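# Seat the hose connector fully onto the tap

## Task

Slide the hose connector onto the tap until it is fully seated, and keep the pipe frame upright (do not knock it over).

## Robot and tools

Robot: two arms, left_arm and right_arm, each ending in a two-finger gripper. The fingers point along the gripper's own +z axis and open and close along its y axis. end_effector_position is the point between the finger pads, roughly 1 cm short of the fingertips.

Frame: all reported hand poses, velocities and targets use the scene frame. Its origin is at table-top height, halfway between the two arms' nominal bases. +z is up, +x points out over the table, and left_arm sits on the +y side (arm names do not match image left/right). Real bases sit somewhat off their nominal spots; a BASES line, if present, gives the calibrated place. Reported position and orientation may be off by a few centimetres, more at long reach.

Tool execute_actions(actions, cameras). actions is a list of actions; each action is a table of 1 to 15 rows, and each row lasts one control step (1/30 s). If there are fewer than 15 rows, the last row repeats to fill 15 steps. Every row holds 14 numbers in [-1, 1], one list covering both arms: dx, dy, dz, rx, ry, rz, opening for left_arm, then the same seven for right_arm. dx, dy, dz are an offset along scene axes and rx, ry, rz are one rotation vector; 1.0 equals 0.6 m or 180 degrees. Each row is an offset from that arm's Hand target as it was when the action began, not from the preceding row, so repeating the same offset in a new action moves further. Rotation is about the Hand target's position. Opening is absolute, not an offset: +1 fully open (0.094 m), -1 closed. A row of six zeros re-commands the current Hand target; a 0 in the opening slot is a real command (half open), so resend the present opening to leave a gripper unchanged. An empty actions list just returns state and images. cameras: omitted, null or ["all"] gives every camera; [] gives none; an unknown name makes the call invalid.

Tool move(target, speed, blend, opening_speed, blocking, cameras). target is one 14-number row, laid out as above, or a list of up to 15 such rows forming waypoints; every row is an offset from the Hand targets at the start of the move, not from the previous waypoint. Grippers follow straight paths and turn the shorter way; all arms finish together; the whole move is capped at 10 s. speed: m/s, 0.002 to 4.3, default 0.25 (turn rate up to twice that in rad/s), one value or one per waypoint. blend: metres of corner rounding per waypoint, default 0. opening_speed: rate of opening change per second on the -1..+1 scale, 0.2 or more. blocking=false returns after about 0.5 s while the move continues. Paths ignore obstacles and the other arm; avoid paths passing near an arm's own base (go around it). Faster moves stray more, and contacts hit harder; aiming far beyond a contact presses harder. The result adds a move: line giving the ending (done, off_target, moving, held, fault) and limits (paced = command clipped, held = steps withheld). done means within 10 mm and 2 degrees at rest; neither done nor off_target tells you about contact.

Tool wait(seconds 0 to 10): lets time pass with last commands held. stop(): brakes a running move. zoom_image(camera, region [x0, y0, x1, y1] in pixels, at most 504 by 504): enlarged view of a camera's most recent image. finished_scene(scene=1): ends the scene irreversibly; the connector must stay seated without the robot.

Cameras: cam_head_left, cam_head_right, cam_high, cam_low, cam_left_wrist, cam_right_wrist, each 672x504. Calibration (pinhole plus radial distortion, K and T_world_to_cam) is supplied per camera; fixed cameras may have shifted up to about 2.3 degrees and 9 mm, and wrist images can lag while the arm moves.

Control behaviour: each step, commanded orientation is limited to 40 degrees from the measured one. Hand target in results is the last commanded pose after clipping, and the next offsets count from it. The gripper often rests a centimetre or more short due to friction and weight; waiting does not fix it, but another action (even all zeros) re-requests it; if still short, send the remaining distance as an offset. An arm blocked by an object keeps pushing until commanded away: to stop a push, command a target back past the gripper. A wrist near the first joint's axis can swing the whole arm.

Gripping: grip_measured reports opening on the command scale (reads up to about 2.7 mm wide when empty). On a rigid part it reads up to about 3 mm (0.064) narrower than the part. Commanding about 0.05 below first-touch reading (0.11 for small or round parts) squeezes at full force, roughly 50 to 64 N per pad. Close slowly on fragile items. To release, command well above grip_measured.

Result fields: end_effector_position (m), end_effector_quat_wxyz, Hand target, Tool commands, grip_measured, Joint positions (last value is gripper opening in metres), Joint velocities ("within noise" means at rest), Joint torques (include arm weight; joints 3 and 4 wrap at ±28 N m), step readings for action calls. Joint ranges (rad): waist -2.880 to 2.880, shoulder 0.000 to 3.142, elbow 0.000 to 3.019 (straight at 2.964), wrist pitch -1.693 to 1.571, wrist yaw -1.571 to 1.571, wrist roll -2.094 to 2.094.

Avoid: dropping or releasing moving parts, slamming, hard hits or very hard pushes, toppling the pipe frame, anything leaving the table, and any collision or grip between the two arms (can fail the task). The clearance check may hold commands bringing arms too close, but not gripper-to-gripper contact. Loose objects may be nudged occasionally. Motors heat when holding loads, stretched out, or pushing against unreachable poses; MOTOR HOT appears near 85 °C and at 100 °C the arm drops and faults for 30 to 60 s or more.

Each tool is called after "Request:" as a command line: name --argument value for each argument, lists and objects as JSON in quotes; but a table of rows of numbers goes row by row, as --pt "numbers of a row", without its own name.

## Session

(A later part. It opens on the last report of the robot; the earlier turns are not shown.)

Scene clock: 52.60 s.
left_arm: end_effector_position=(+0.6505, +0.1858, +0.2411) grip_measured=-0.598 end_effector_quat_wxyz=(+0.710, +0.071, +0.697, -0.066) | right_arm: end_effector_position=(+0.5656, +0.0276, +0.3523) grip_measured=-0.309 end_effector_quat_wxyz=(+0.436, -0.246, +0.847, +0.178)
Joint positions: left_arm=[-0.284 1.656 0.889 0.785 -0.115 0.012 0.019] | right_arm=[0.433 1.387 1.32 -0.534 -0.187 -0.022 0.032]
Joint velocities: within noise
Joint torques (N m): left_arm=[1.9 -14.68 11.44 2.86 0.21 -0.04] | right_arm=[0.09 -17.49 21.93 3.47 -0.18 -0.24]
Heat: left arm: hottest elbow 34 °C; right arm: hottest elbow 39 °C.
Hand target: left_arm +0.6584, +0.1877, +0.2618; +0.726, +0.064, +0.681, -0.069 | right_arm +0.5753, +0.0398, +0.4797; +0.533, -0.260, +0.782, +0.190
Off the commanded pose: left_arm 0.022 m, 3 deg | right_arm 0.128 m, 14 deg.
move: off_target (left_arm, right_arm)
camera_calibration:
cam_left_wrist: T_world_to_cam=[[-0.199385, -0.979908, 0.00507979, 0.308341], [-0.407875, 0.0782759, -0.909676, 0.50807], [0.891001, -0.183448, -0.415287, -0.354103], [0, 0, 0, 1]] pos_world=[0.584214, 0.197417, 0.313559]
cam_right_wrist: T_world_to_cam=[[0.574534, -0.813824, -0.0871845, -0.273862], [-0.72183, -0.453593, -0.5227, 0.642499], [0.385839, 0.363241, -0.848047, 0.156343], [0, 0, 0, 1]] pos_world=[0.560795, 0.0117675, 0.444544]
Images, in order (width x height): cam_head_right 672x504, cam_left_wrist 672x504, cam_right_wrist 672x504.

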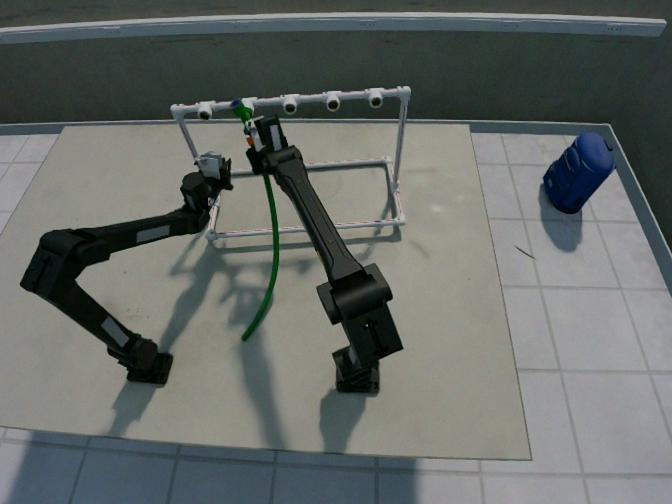

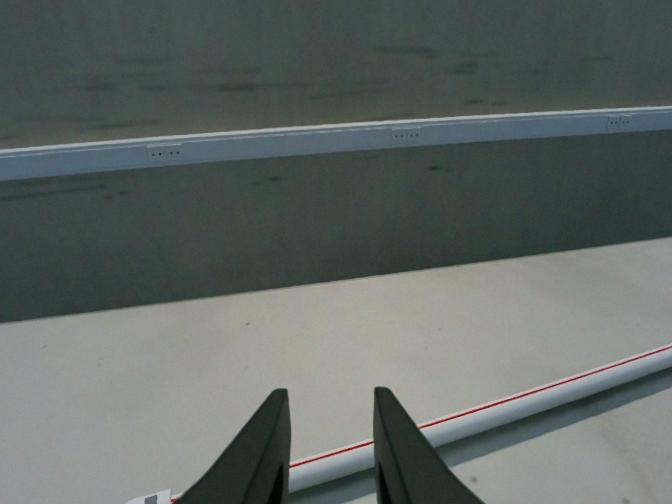

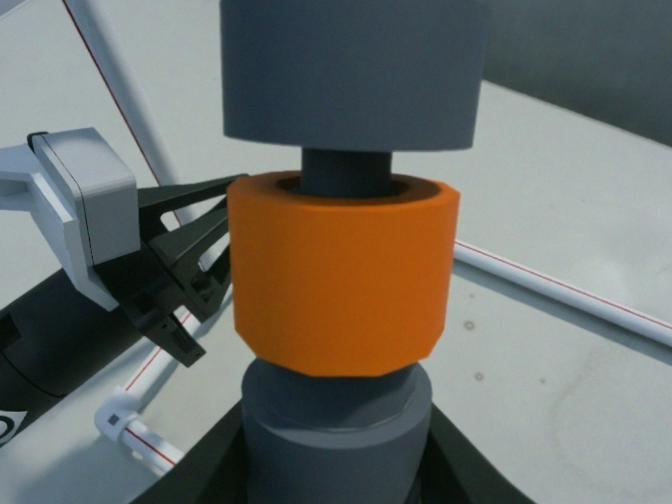

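Request:
move --target '[-0.2,0.02,0.0,0,0,0,-0.3,0,0,-0.17,0,0.035,0,-0.5]' --speed 0.12

Scene clock: 54.33 s.
left_arm: end_effector_position=(+0.5455, +0.2054, +0.2587) grip_measured=-0.302 end_effector_quat_wxyz=(+0.721, +0.062, +0.687, -0.063) | right_arm: end_effector_position=(+0.5701, +0.0355, +0.3286) grip_measured=-0.309 end_effector_quat_wxyz=(+0.439, -0.248, +0.841, +0.195)
Joint positions: left_arm=[-0.328 1.388 0.609 0.828 -0.177 0.012 0.033] | right_arm=[0.434 1.41 1.271 -0.444 -0.217 -0.011 0.032]
Joint velocities: within noise
Joint torques (N m): left_arm=[0.03 -10.81 7.83 2.99 0.03 0] | right_arm=[-0.67 -15.21 13.03 4.59 -0.18 0.04]
Heat: left arm: hottest elbow 34 °C; right arm: hottest elbow 39 °C.
Hand target: left_arm +0.5384, +0.1997, +0.2617; +0.726, +0.064, +0.681, -0.069 | right_arm +0.5752, +0.0399, +0.3777; +0.489, -0.249, +0.810, +0.204
Off the commanded pose: left_arm 0.010 m, 1 deg | right_arm 0.050 m, 7 deg.
move: off_target (right_arm)
camera_calibration:
cam_left_wrist: T_world_to_cam=[[-0.182386, -0.98316, 0.0115237, 0.296311], [-0.382663, 0.0601817, -0.921926, 0.472794], [0.905707, -0.172556, -0.387195, -0.267069], [0, 0, 0, 1]] pos_world=[0.47685, 0.216783, 0.329059]
cam_right_wrist: T_world_to_cam=[[0.589969, -0.799912, -0.109895, -0.273886], [-0.712099, -0.451318, -0.537798, 0.636192], [0.380594, 0.39554, -0.83588, 0.129517], [0, 0, 0, 1]] pos_world=[0.565322, 0.0168105, 0.420305]

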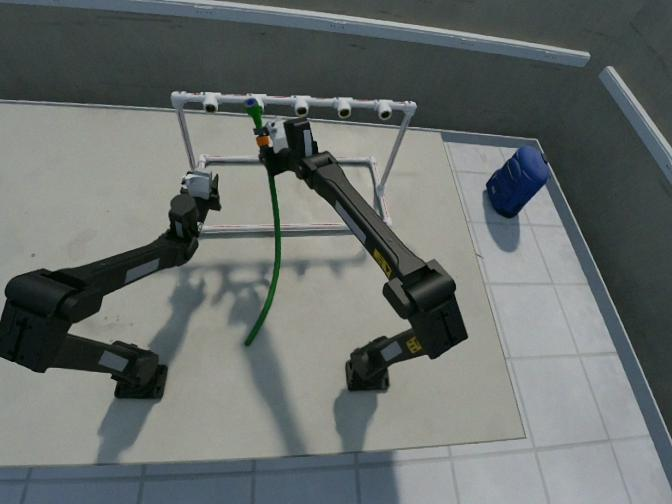

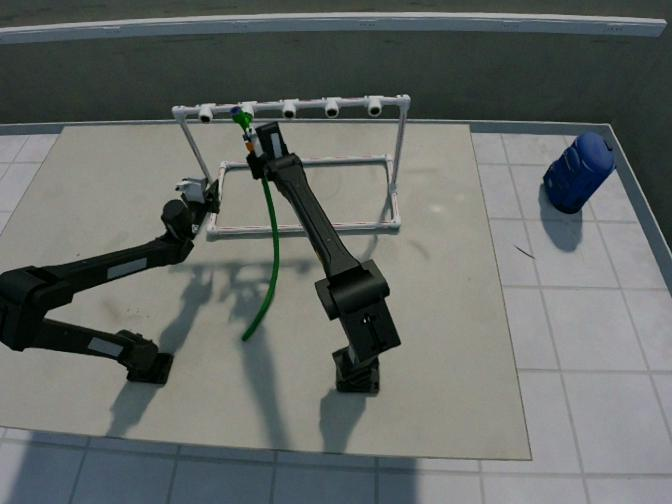

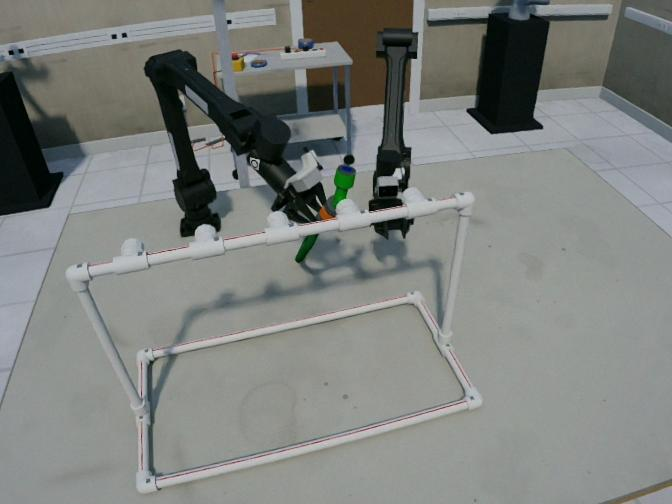

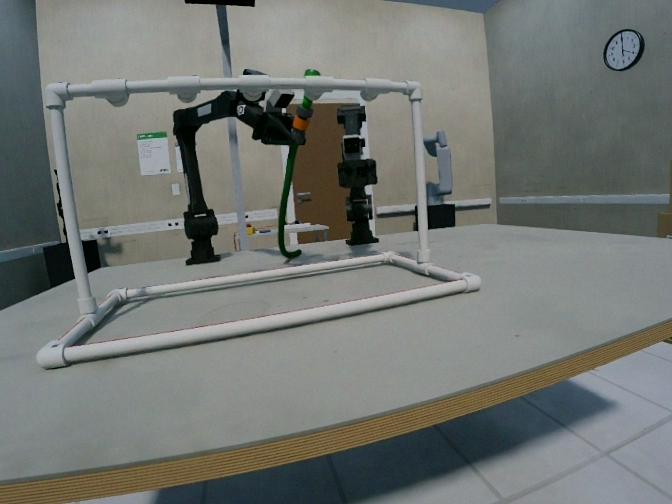

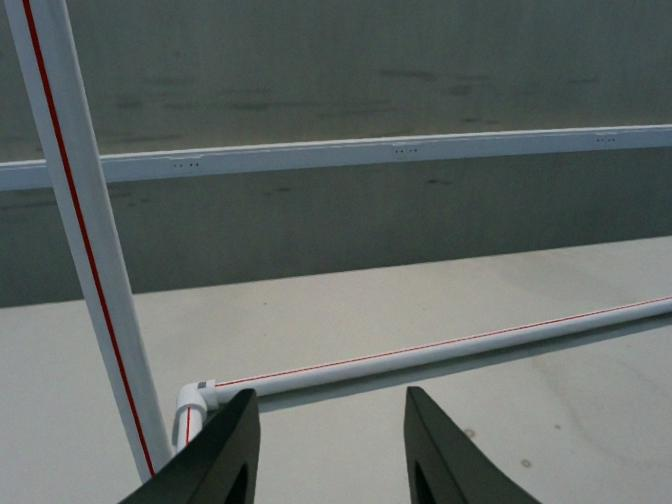

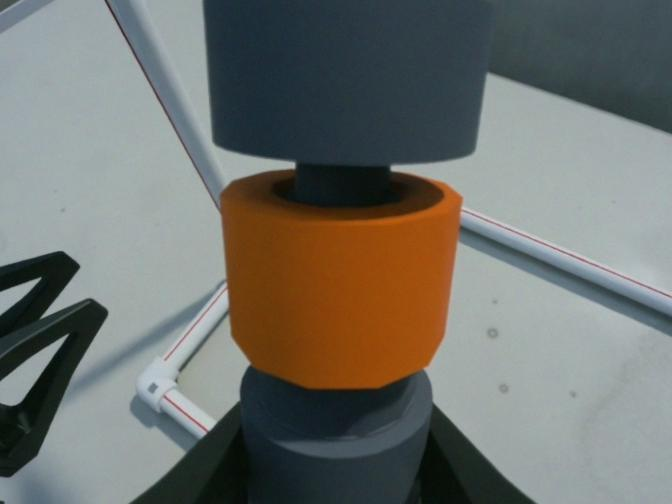

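Request:
move --pt "-0.19 -0.058 0.314 -0.4975 0.048 0.016 1 0 0 0 0 0 0 -0.5" --pt "0.09 -0.08 0.319 -0.4975 0.048 0.016 1 0 0 0 0 0 0 -0.5" --speed 0.2 --blend '[0.03,0]'

Scene clock: 61.03 s.
left_arm: end_effector_position=(+0.5785, +0.1507, +0.4217) grip_measured=+0.998 end_effector_quat_wxyz=(+0.507, -0.486, +0.509, -0.497) | right_arm: end_effector_position=(+0.5701, +0.0356, +0.3281) grip_measured=-0.309 end_effector_quat_wxyz=(+0.440, -0.248, +0.841, +0.195)
Joint positions: left_arm=[-0.486 1.293 1.046 0.257 -0.497 -1.532 0.094] | right_arm=[0.434 1.41 1.269 -0.441 -0.217 -0.011 0.032]
Joint velocities: within noise
Joint torques (N m): left_arm=[2.49 -9.7 16.94 2.76 0.19 0.01] | right_arm=[-0.67 -15.15 13.26 4.49 -0.17 0.04]
Heat: left arm: hottest elbow 35 °C; right arm: hottest elbow 39 °C.
Hand target: left_arm +0.5924, +0.1518, +0.4530; +0.514, -0.485, +0.484, -0.516 | right_arm +0.5752, +0.0399, +0.3778; +0.490, -0.249, +0.810, +0.204
Off the commanded pose: left_arm 0.034 m, 4 deg | right_arm 0.050 m, 7 deg.
move: off_target (left_arm, right_arm)
camera_calibration:
cam_left_wrist: T_world_to_cam=[[-0.0156918, -0.0190319, 0.999696, -0.411752], [-0.442961, -0.896219, -0.024015, 0.439383], [0.896403, -0.443203, 0.0056329, -0.36273], [0, 0, 0, 1]] pos_world=[0.513321, 0.225184, 0.424221]
cam_right_wrist: T_world_to_cam=[[0.590087, -0.799851, -0.109708, -0.274088], [-0.711564, -0.451063, -0.538719, 0.636004], [0.38141, 0.395955, -0.835312, 0.128391], [0, 0, 0, 1]] pos_world=[0.565324, 0.0168112, 0.419805]

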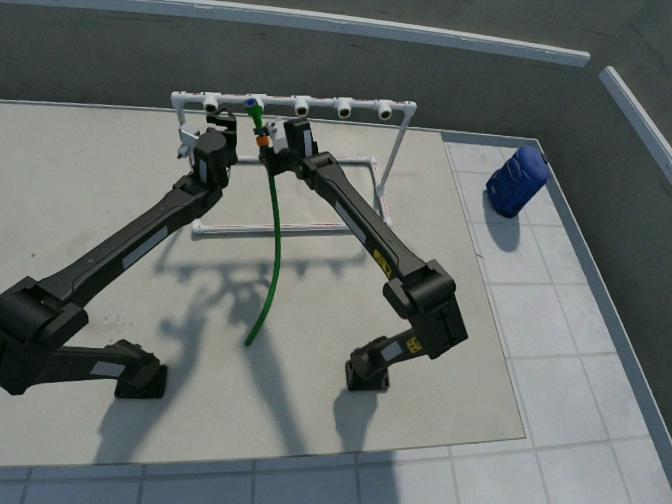

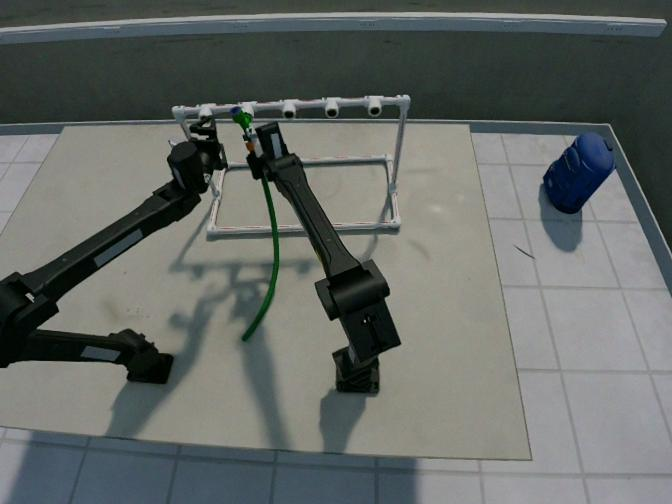

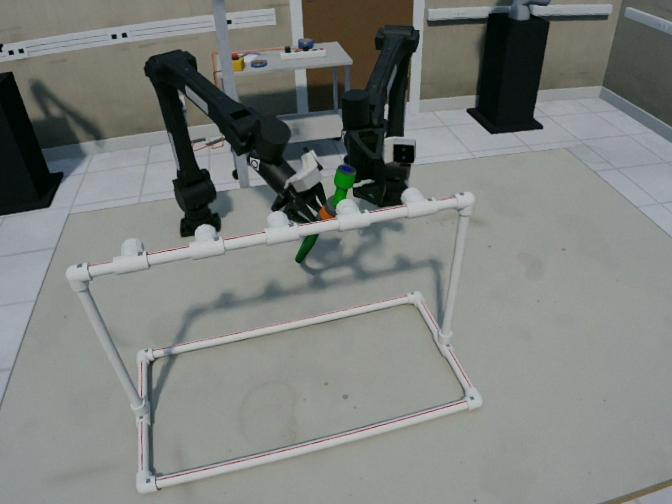

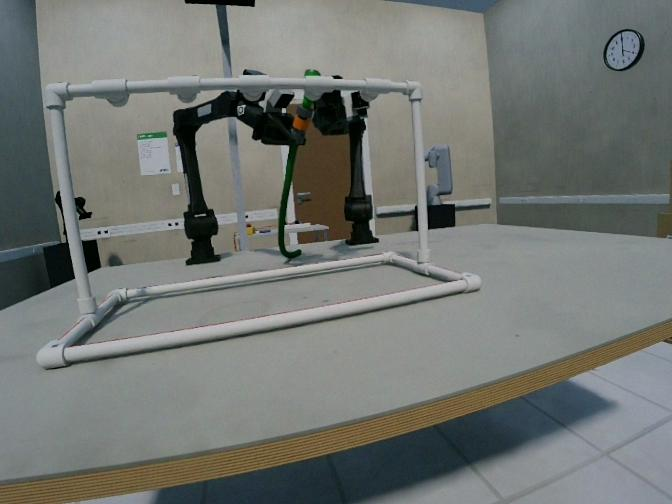

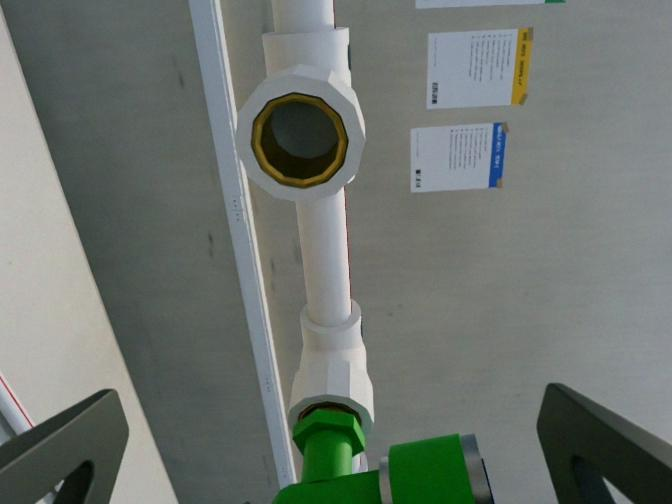

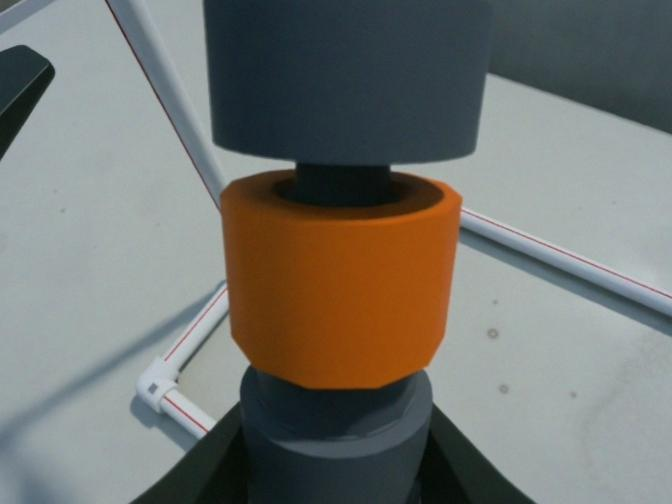

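Request:
move --target '[0.11,-0.013,0.003,0,0,0,1,0,0,0,0,0,0,-0.5]' --speed 0.12 --cameras '["cam_left_wrist","cam_right_wrist"]'

Scene clock: 62.97 s.
left_arm: end_effector_position=(+0.6434, +0.1415, +0.4276) grip_measured=+0.998 end_effector_quat_wxyz=(+0.507, -0.486, +0.506, -0.500) | right_arm: end_effector_position=(+0.5701, +0.0356, +0.3281) grip_measured=-0.309 end_effector_quat_wxyz=(+0.440, -0.248, +0.841, +0.195)
Joint positions: left_arm=[-0.437 1.452 1.212 0.257 -0.448 -1.536 0.094] | right_arm=[0.434 1.41 1.269 -0.441 -0.217 -0.011 0.032]
Joint velocities: within noise
Joint torques (N m): left_arm=[2.55 -11.93 17.01 2.45 0.2 0.01] | right_arm=[-0.62 -15.21 13.19 4.46 -0.16 0.05]
Heat: left arm: hottest elbow 35 °C; right arm: hottest elbow 39 °C.
Hand target: left_arm +0.6584, +0.1441, +0.4548; +0.514, -0.485, +0.484, -0.516 | right_arm +0.5752, +0.0399, +0.3778; +0.490, -0.249, +0.810, +0.204
Off the commanded pose: left_arm 0.031 m, 3 deg | right_arm 0.050 m, 7 deg.
move: off_target (left_arm, right_arm)
camera_calibration:
cam_left_wrist: T_world_to_cam=[[-0.0227177, -0.0122261, 0.999667, -0.413174], [-0.44318, -0.896186, -0.0210318, 0.458839], [0.896145, -0.44351, 0.0149409, -0.428804], [0, 0, 0, 1]] pos_world=[0.578232, 0.215975, 0.429093]
cam_right_wrist: T_world_to_cam=[[0.590087, -0.799851, -0.109708, -0.274088], [-0.711564, -0.451063, -0.538719, 0.636004], [0.38141, 0.395955, -0.835312, 0.128391], [0, 0, 0, 1]] pos_world=[0.565324, 0.0168112, 0.419805]
Images, in order (width x height): cam_left_wrist 672x504, cam_right_wrist 672x504.

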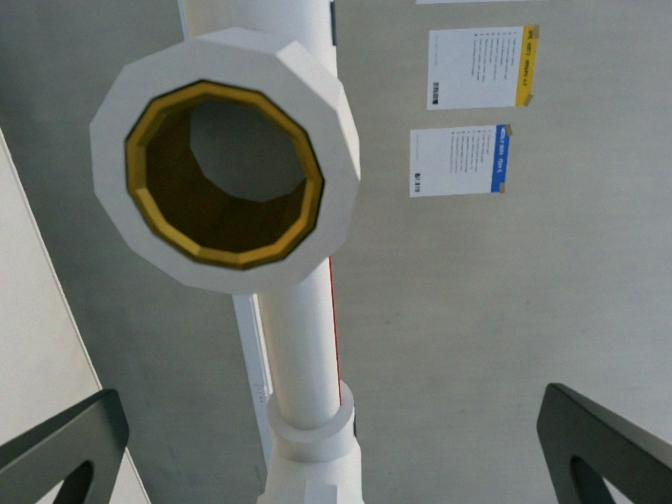

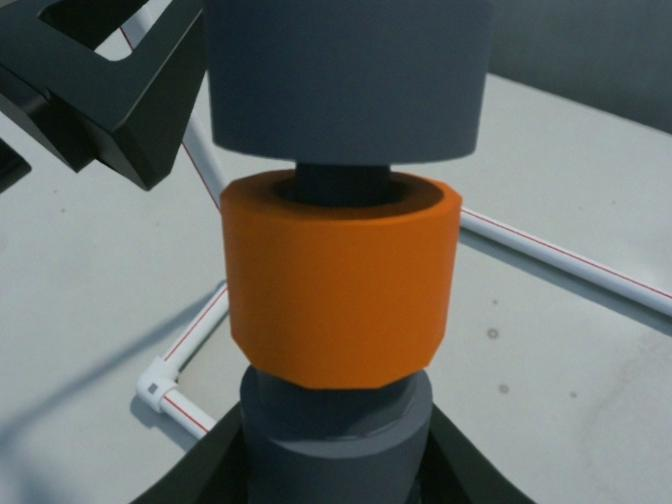

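Request:
move --target '[0.072,0,-0.012,0,0,0,1,0,0,0,0,0,0,-0.5]' --speed 0.08 --cameras '["cam_left_wrist","cam_right_wrist","cam_high"]'

Scene clock: 64.50 s.
left_arm: end_effector_position=(+0.6862, +0.1410, +0.4205) grip_measured=+0.998 end_effector_quat_wxyz=(+0.506, -0.487, +0.507, -0.499) | right_arm: end_effector_position=(+0.5702, +0.0356, +0.3282) grip_measured=-0.309 end_effector_quat_wxyz=(+0.440, -0.248, +0.841, +0.195)
Joint positions: left_arm=[-0.402 1.555 1.311 0.257 -0.414 -1.539 0.094] | right_arm=[0.434 1.41 1.269 -0.441 -0.217 -0.011 0.032]
Joint velocities: within noise
Joint torques (N m): left_arm=[2.43 -13.57 17.06 2.66 0.2 0.02] | right_arm=[-0.62 -15.27 13.18 4.44 -0.17 0.04]
Heat: left arm: hottest elbow 35 °C; right arm: hottest elbow 38 °C.
Hand target: left_arm +0.7016, +0.1440, +0.4477; +0.514, -0.485, +0.484, -0.516 | right_arm +0.5752, +0.0399, +0.3778; +0.490, -0.249, +0.810, +0.204
Off the commanded pose: left_arm 0.031 m, 3 deg | right_arm 0.050 m, 7 deg.
move: off_target (left_arm, right_arm)
camera_calibration:
cam_left_wrist: T_world_to_cam=[[-0.0188201, -0.0120352, 0.99975, -0.407916], [-0.442566, -0.896532, -0.0191239, 0.476143], [0.896538, -0.442816, 0.0115464, -0.466324], [0, 0, 0, 1]] pos_world=[0.621125, 0.215472, 0.422304]
cam_right_wrist: T_world_to_cam=[[0.590147, -0.799812, -0.109667, -0.27414], [-0.711359, -0.450965, -0.539072, 0.636035], [0.381701, 0.396144, -0.835089, 0.12813], [0, 0, 0, 1]] pos_world=[0.565324, 0.0168115, 0.419805]
Images, in order (width x height): cam_high 672x504, cam_left_wrist 672x504, cam_right_wrist 672x504.

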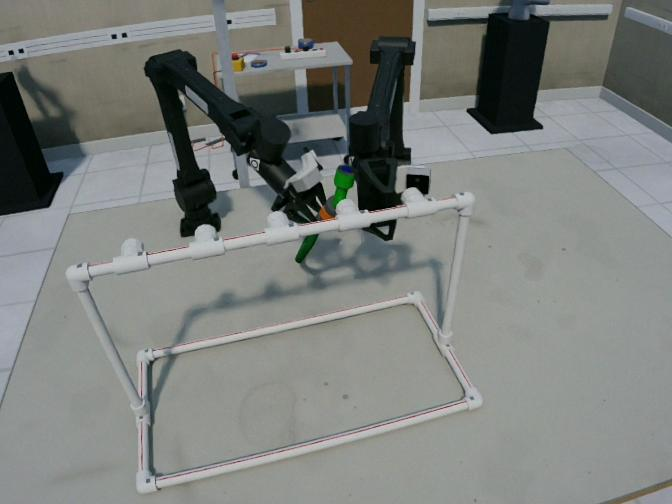

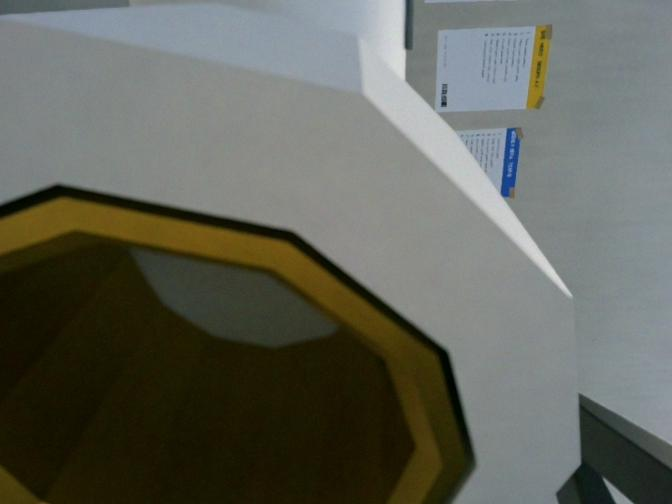

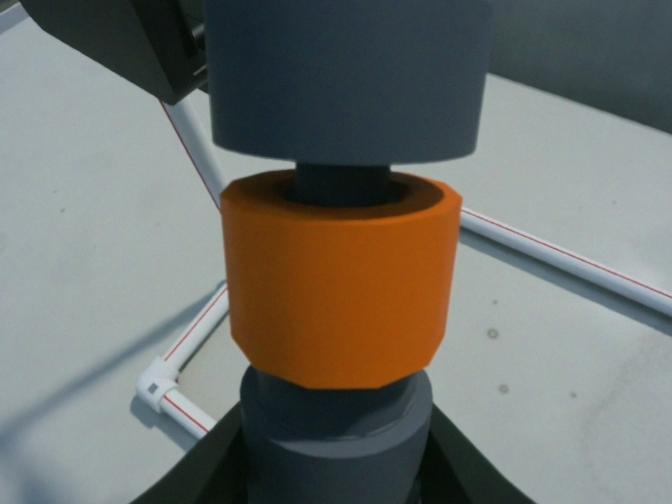

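Request:
move --target '[0,0,0,0,0,0,-0.8,0,0,0,0,0,0,-0.5]' --speed 0.08 --opening_speed 1.0 --cameras '["cam_high","cam_head_left","cam_right_wrist"]'

Request:
zoom_image --camera "cam_high" --region '[300, 120, 480, 260]'

Request:
zoom_image --camera "cam_head_left" --region '[160, 70, 340, 210]'

Scene clock: 66.67 s.
left_arm: end_effector_position=(+0.6867, +0.1408, +0.4192) grip_measured=-0.615 end_effector_quat_wxyz=(+0.503, -0.490, +0.505, -0.501) | right_arm: end_effector_position=(+0.5703, +0.0356, +0.3284) grip_measured=-0.309 end_effector_quat_wxyz=(+0.440, -0.248, +0.841, +0.195)
Joint positions: left_arm=[-0.402 1.557 1.311 0.257 -0.414 -1.55 0.018] | right_arm=[0.434 1.41 1.269 -0.44 -0.217 -0.011 0.032]
Joint velocities: within noise
Joint torques (N m): left_arm=[2.55 -13.8 17.02 2.65 0.19 0.11] | right_arm=[-0.62 -15.21 13.19 4.4 -0.16 0.04]
Heat: left arm: hottest elbow 36 °C; right arm: hottest elbow 38 °C.
Hand target: left_arm +0.7016, +0.1440, +0.4478; +0.514, -0.485, +0.484, -0.516 | right_arm +0.5752, +0.0399, +0.3778; +0.490, -0.249, +0.810, +0.204
Off the commanded pose: left_arm 0.032 m, 3 deg | right_arm 0.050 m, 7 deg.
move: off_target (left_arm, right_arm)
camera_calibration:
cam_right_wrist: T_world_to_cam=[[0.590199, -0.799802, -0.109463, -0.274223], [-0.710831, -0.450633, -0.540045, 0.636302], [0.382601, 0.396543, -0.834488, 0.12761], [0, 0, 0, 1]] pos_world=[0.565326, 0.0168122, 0.420104]
Images, in order (width x height): cam_head_left 672x504, cam_high 672x504, cam_right_wrist 672x504.

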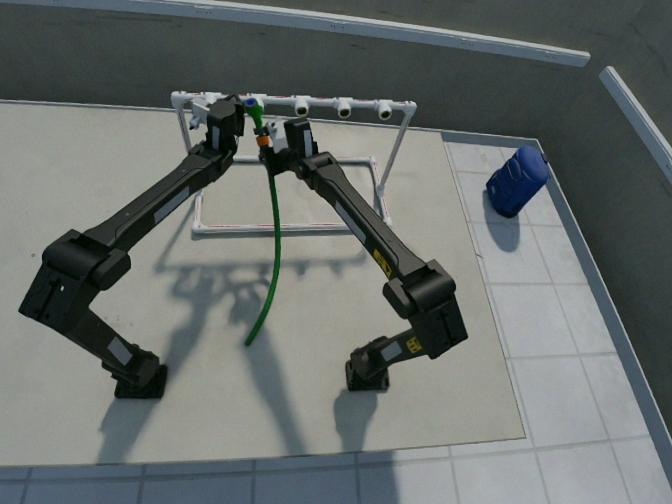

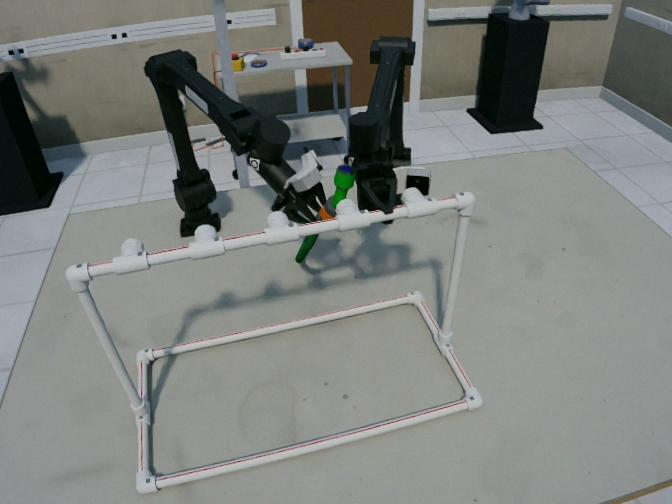

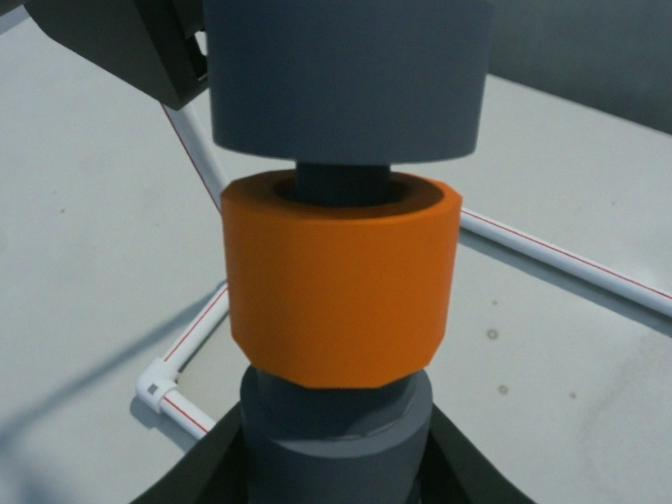

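Scaled by 2.800 from the camera's 672x504 image, which has a finer 960x720 frame.

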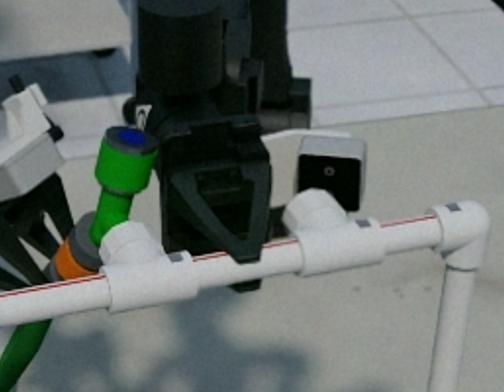

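Scaled by 2.800 from the camera's 672x504 image, which has a finer 960x720 frame.

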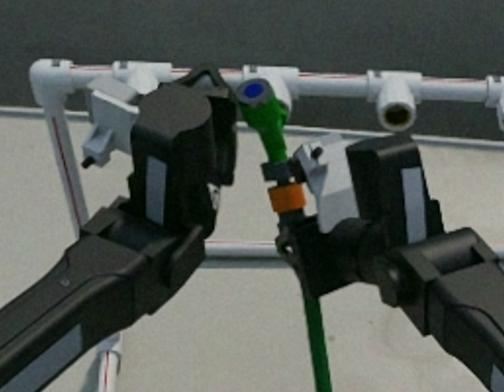

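Request:
move --target '[-0.01,0,-0.05,0,0,0,-0.8,0.03,0.0,0.09,0,-0.01,0,-0.5]' --speed 0.08 --cameras '["cam_high","cam_low","cam_right_wrist"]'

Scene clock: 68.17 s.
left_arm: end_effector_position=(+0.6905, +0.1391, +0.4213) grip_measured=-0.615 end_effector_quat_wxyz=(+0.508, -0.485, +0.492, -0.514) | right_arm: end_effector_position=(+0.5727, +0.0335, +0.3310) grip_measured=-0.309 end_effector_quat_wxyz=(+0.425, -0.247, +0.850, +0.191)
Joint positions: left_arm=[-0.402 1.573 1.311 0.311 -0.414 -1.55 0.018] | right_arm=[0.429 1.423 1.309 -0.505 -0.217 -0.014 0.032]
Joint velocities: within noise
Joint torques (N m): left_arm=[2.02 -14.33 11.02 3.58 0.05 0.12] | right_arm=[-1.44 -15.79 21 3.04 -0.34 -0.11]
Heat: left arm: hottest elbow 36 °C; right arm: hottest elbow 39 °C.
Hand target: left_arm +0.6955, +0.1440, +0.4178; +0.514, -0.485, +0.484, -0.516 | right_arm +0.5932, +0.0400, +0.4320; +0.502, -0.253, +0.802, +0.200
Off the commanded pose: left_arm 0.008 m, 1 deg | right_arm 0.103 m, 11 deg.
move: off_target (right_arm)
camera_calibration:
cam_right_wrist: T_world_to_cam=[[0.584203, -0.803525, -0.114258, -0.271948], [-0.729379, -0.458039, -0.50814, 0.638774], [0.355968, 0.380194, -0.853662, 0.151711], [0, 0, 0, 1]] pos_world=[0.570776, 0.0163868, 0.423024]
Images, in order (width x height): cam_high 672x504, cam_low 672x504, cam_right_wrist 672x504.

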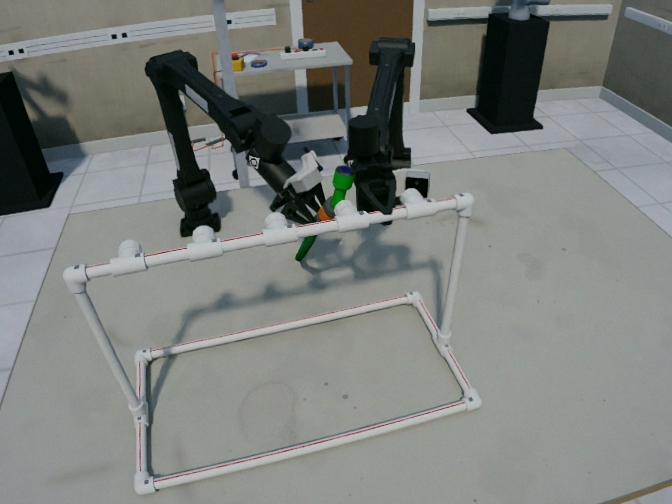

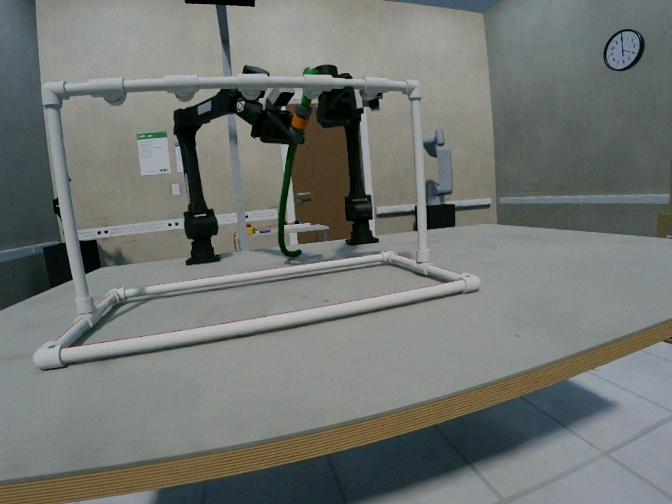

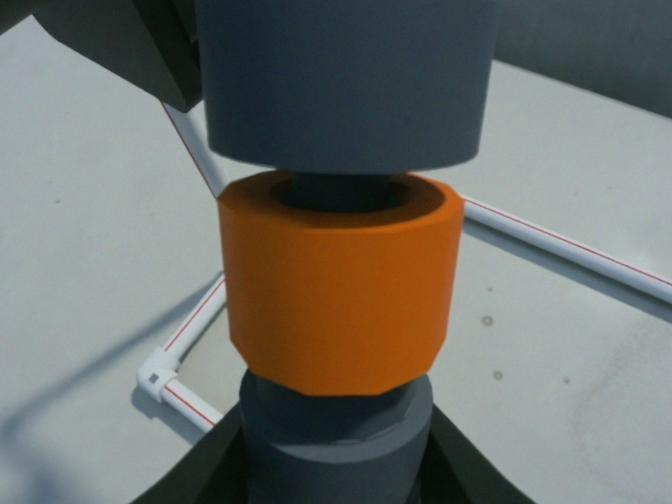

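Request:
move --target '[-0.01,0,-0.07,0,0,0,-0.8,0.02,0.0,0.06,0,-0.02,0,-0.5]' --speed 0.08 --cameras '["cam_high","cam_low","cam_right_wrist"]'

Scene clock: 69.40 s.
left_arm: end_effector_position=(+0.6835, +0.1438, +0.4164) grip_measured=-0.615 end_effector_quat_wxyz=(+0.522, -0.474, +0.468, -0.532) | right_arm: end_effector_position=(+0.5725, +0.0333, +0.3295) grip_measured=-0.309 end_effector_quat_wxyz=(+0.416, -0.259, +0.852, +0.184)
Joint positions: left_arm=[-0.402 1.573 1.251 0.446 -0.421 -1.537 0.018] | right_arm=[0.428 1.431 1.325 -0.539 -0.219 -0.04 0.032]
Joint velocities: within noise
Joint torques (N m): left_arm=[1.61 -12.57 8.02 2.45 0.16 -0.02] | right_arm=[-1.85 -17.26 24.03 3.9 -0.02 -0.12]
Heat: left arm: hottest elbow 36 °C; right arm: hottest elbow 39 °C.
Hand target: left_arm +0.6896, +0.1441, +0.3759; +0.514, -0.485, +0.484, -0.516 | right_arm +0.6052, +0.0400, +0.4677; +0.527, -0.259, +0.786, +0.192
Off the commanded pose: left_arm 0.041 m, 3 deg | right_arm 0.142 m, 15 deg.
move: off_target (left_arm, right_arm)
camera_calibration:
cam_right_wrist: T_world_to_cam=[[0.595963, -0.796906, -0.0988383, -0.284213], [-0.726506, -0.482651, -0.489118, 0.630675], [0.342077, 0.363303, -0.866599, 0.163369], [0, 0, 0, 1]] pos_world=[0.571685, 0.0185526, 0.421958]
Images, in order (width x height): cam_high 672x504, cam_low 672x504, cam_right_wrist 672x504.

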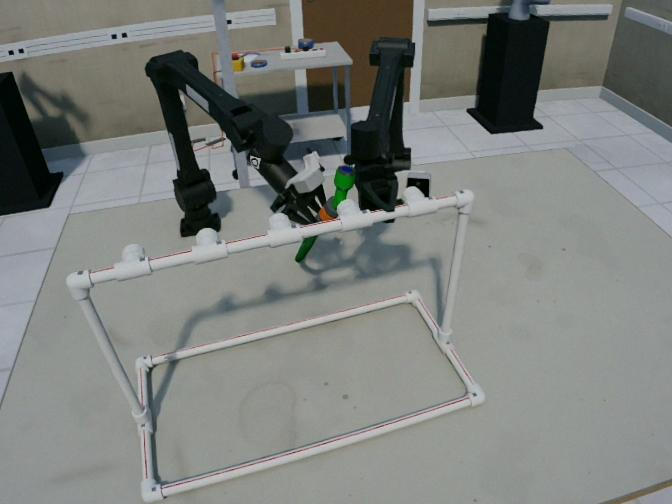

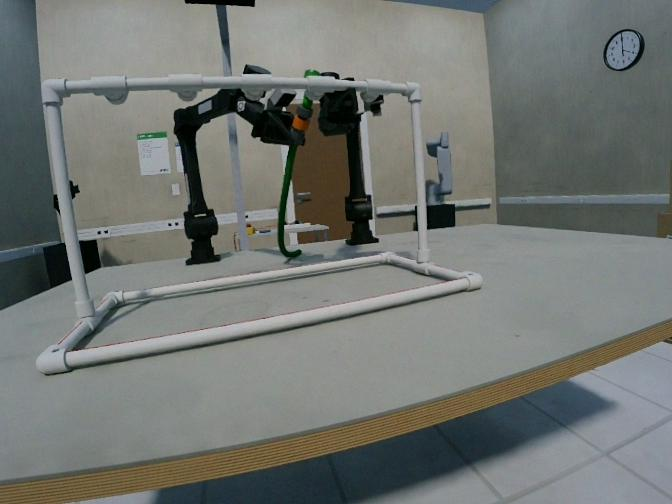

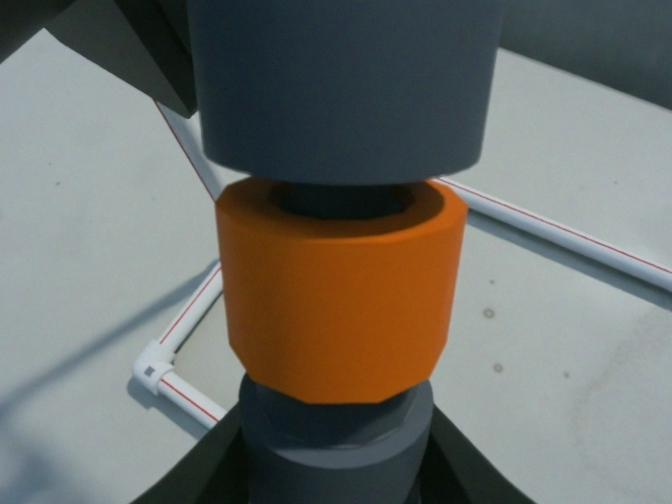

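Request:
move --target '[0.035,0,-0.07,0,0,0,-0.8,-0.02,0.01,0.07,0,-0.02,0,-0.5]' --speed 0.08 --cameras '["cam_high","cam_low","cam_right_wrist"]'

Scene clock: 70.63 s.
left_arm: end_effector_position=(+0.6892, +0.1417, +0.4156) grip_measured=-0.615 end_effector_quat_wxyz=(+0.533, -0.458, +0.446, -0.555) | right_arm: end_effector_position=(+0.5755, +0.0305, +0.3359) grip_measured=-0.309 end_effector_quat_wxyz=(+0.420, -0.254, +0.854, +0.170)
Joint positions: left_arm=[-0.398 1.61 1.244 0.568 -0.408 -1.522 0.018] | right_arm=[0.431 1.43 1.343 -0.556 -0.186 -0.042 0.032]
Joint velocities: within noise
Joint torques (N m): left_arm=[2.67 -9.23 6.94 1.32 0.22 -0.17] | right_arm=[-0.03 -20.54 25.2 3.89 0 -0.23]
Heat: left arm: hottest elbow 36 °C; right arm: hottest elbow 40 °C.
Hand target: left_arm +0.7106, +0.1440, +0.3339; +0.514, -0.485, +0.484, -0.516 | right_arm +0.5932, +0.0458, +0.5098; +0.552, -0.265, +0.769, +0.184
Off the commanded pose: left_arm 0.084 m, 7 deg | right_arm 0.175 m, 18 deg.
move: off_target (left_arm, right_arm)
camera_calibration:
cam_right_wrist: T_world_to_cam=[[0.578937, -0.811677, -0.0775409, -0.28442], [-0.731927, -0.475424, -0.488114, 0.63717], [0.359326, 0.339341, -0.869328, 0.16073], [0, 0, 0, 1]] pos_world=[0.573269, 0.0175262, 0.428684]
Images, in order (width x height): cam_high 672x504, cam_low 672x504, cam_right_wrist 672x504.

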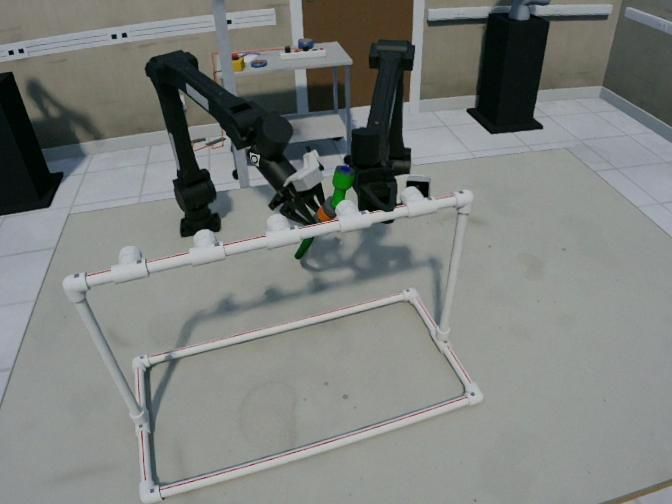

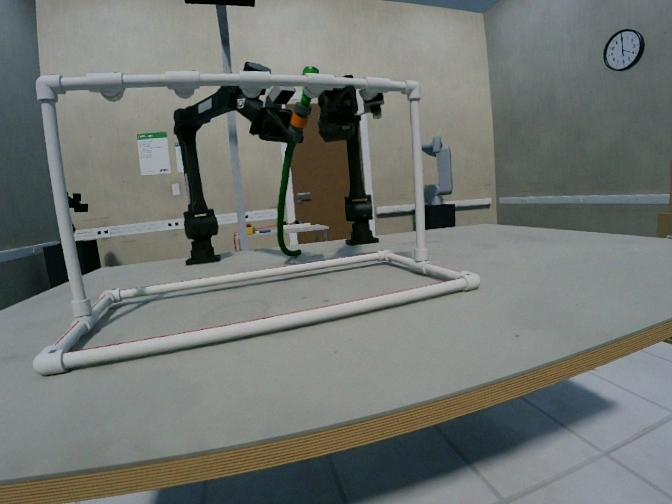

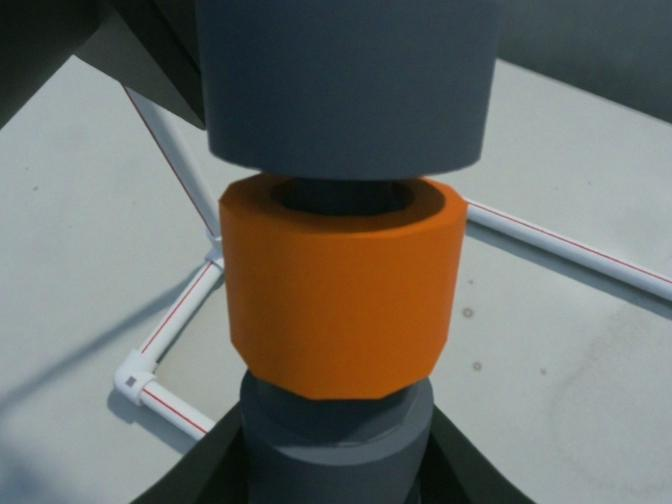

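Request:
move --pt "0 0 0.05 0 0 0 -0.8 0 0 -0.07 0 0.02 0 -0.5" --pt "0 0 0.05 0 0 0 -0.8 0 0 -0.07 0.067 0.056 0.116 -0.5" --speed '[0.08,0.2]' --cameras '["cam_high","cam_low","cam_right_wrist"]'

Scene clock: 73.80 s.
left_arm: end_effector_position=(+0.6894, +0.1420, +0.4158) grip_measured=-0.616 end_effector_quat_wxyz=(+0.530, -0.461, +0.456, -0.546) | right_arm: end_effector_position=(+0.5731, +0.0347, +0.3355) grip_measured=-0.310 end_effector_quat_wxyz=(+0.367, -0.312, +0.795, +0.368)
Joint positions: left_arm=[-0.397 1.602 1.251 0.524 -0.408 -1.522 0.018] | right_arm=[0.303 1.501 1.362 -0.523 -0.728 -0.066 0.032]
Joint velocities: within noise
Joint torques (N m): left_arm=[2.61 -10.81 10.52 -0.01 0.2 -0.17] | right_arm=[-0.91 -19.02 22.27 4.66 -1.48 0.57]
Heat: left arm: hottest elbow 35 °C; right arm: hottest elbow 43 °C.
Hand target: left_arm +0.7106, +0.1441, +0.3638; +0.514, -0.485, +0.484, -0.516 | right_arm +0.5933, +0.0458, +0.4676; +0.465, -0.323, +0.731, +0.382
Off the commanded pose: left_arm 0.056 m, 6 deg | right_arm 0.134 m, 14 deg.
move: off_target (left_arm, right_arm)
camera_calibration:
cam_right_wrist: T_world_to_cam=[[0.76805, -0.532129, -0.356284, -0.304321], [-0.632601, -0.543936, -0.551316, 0.60391], [0.0995756, 0.648824, -0.754395, 0.259301], [0, 0, 0, 1]] pos_world=[0.589948, -0.00169031, 0.420136]
Images, in order (width x height): cam_high 672x504, cam_low 672x504, cam_right_wrist 672x504.

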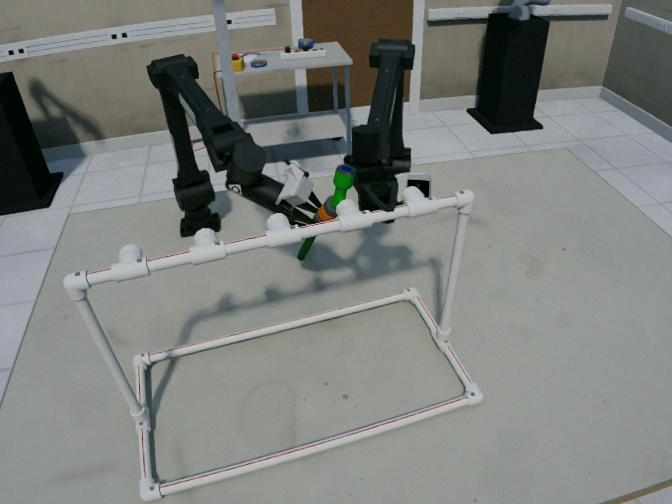

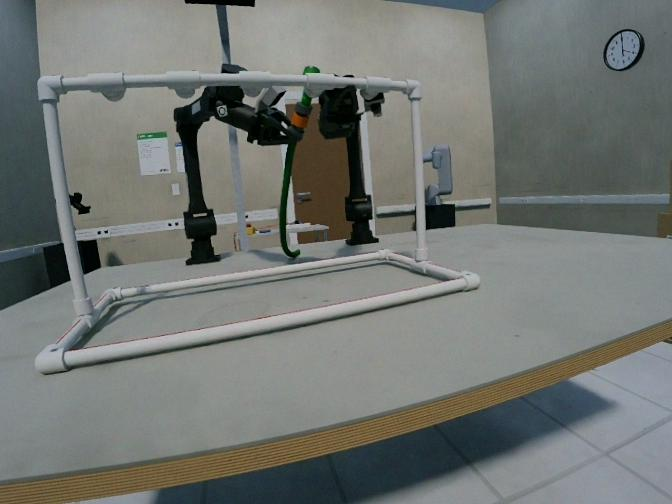

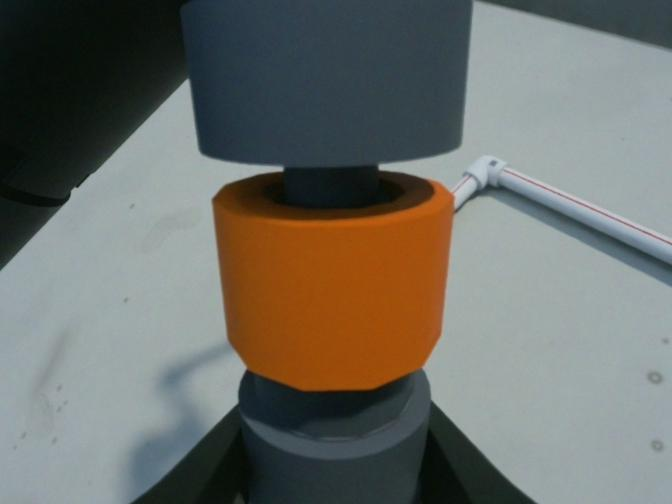

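Request:
zoom_image --camera "cam_low" --region '[250, 50, 350, 160]'

Request:
zoom_image --camera "cam_right_wrist" --region '[170, 130, 500, 430]'

Request:
zoom_image --camera "cam_high" --region '[270, 150, 380, 270]'

Scaled by 4.582 from the camera's 672x504 image, which has a finer 960x720 frame.

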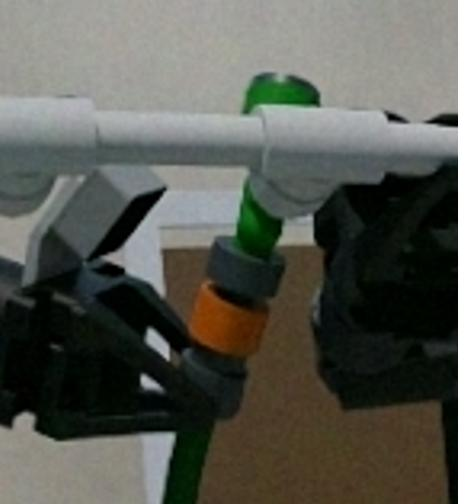

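Scaled by 1.527 from the camera's 672x504 image, which has a finer 960x720 frame.

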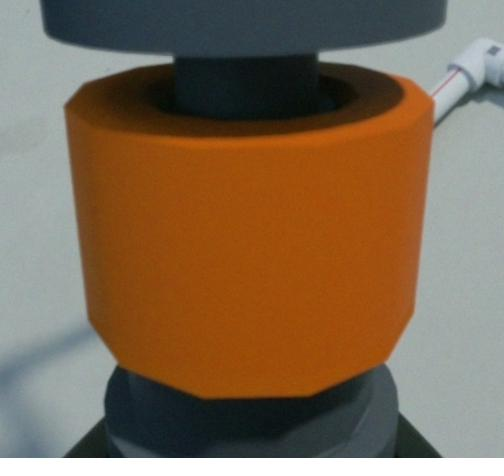

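Scaled by 4.200 from the camera's 672x504 image, which has a finer 960x720 frame.

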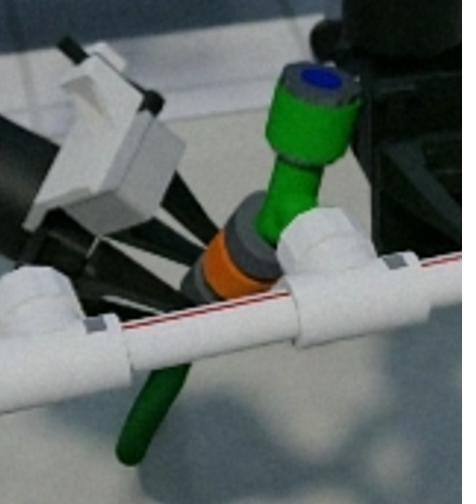

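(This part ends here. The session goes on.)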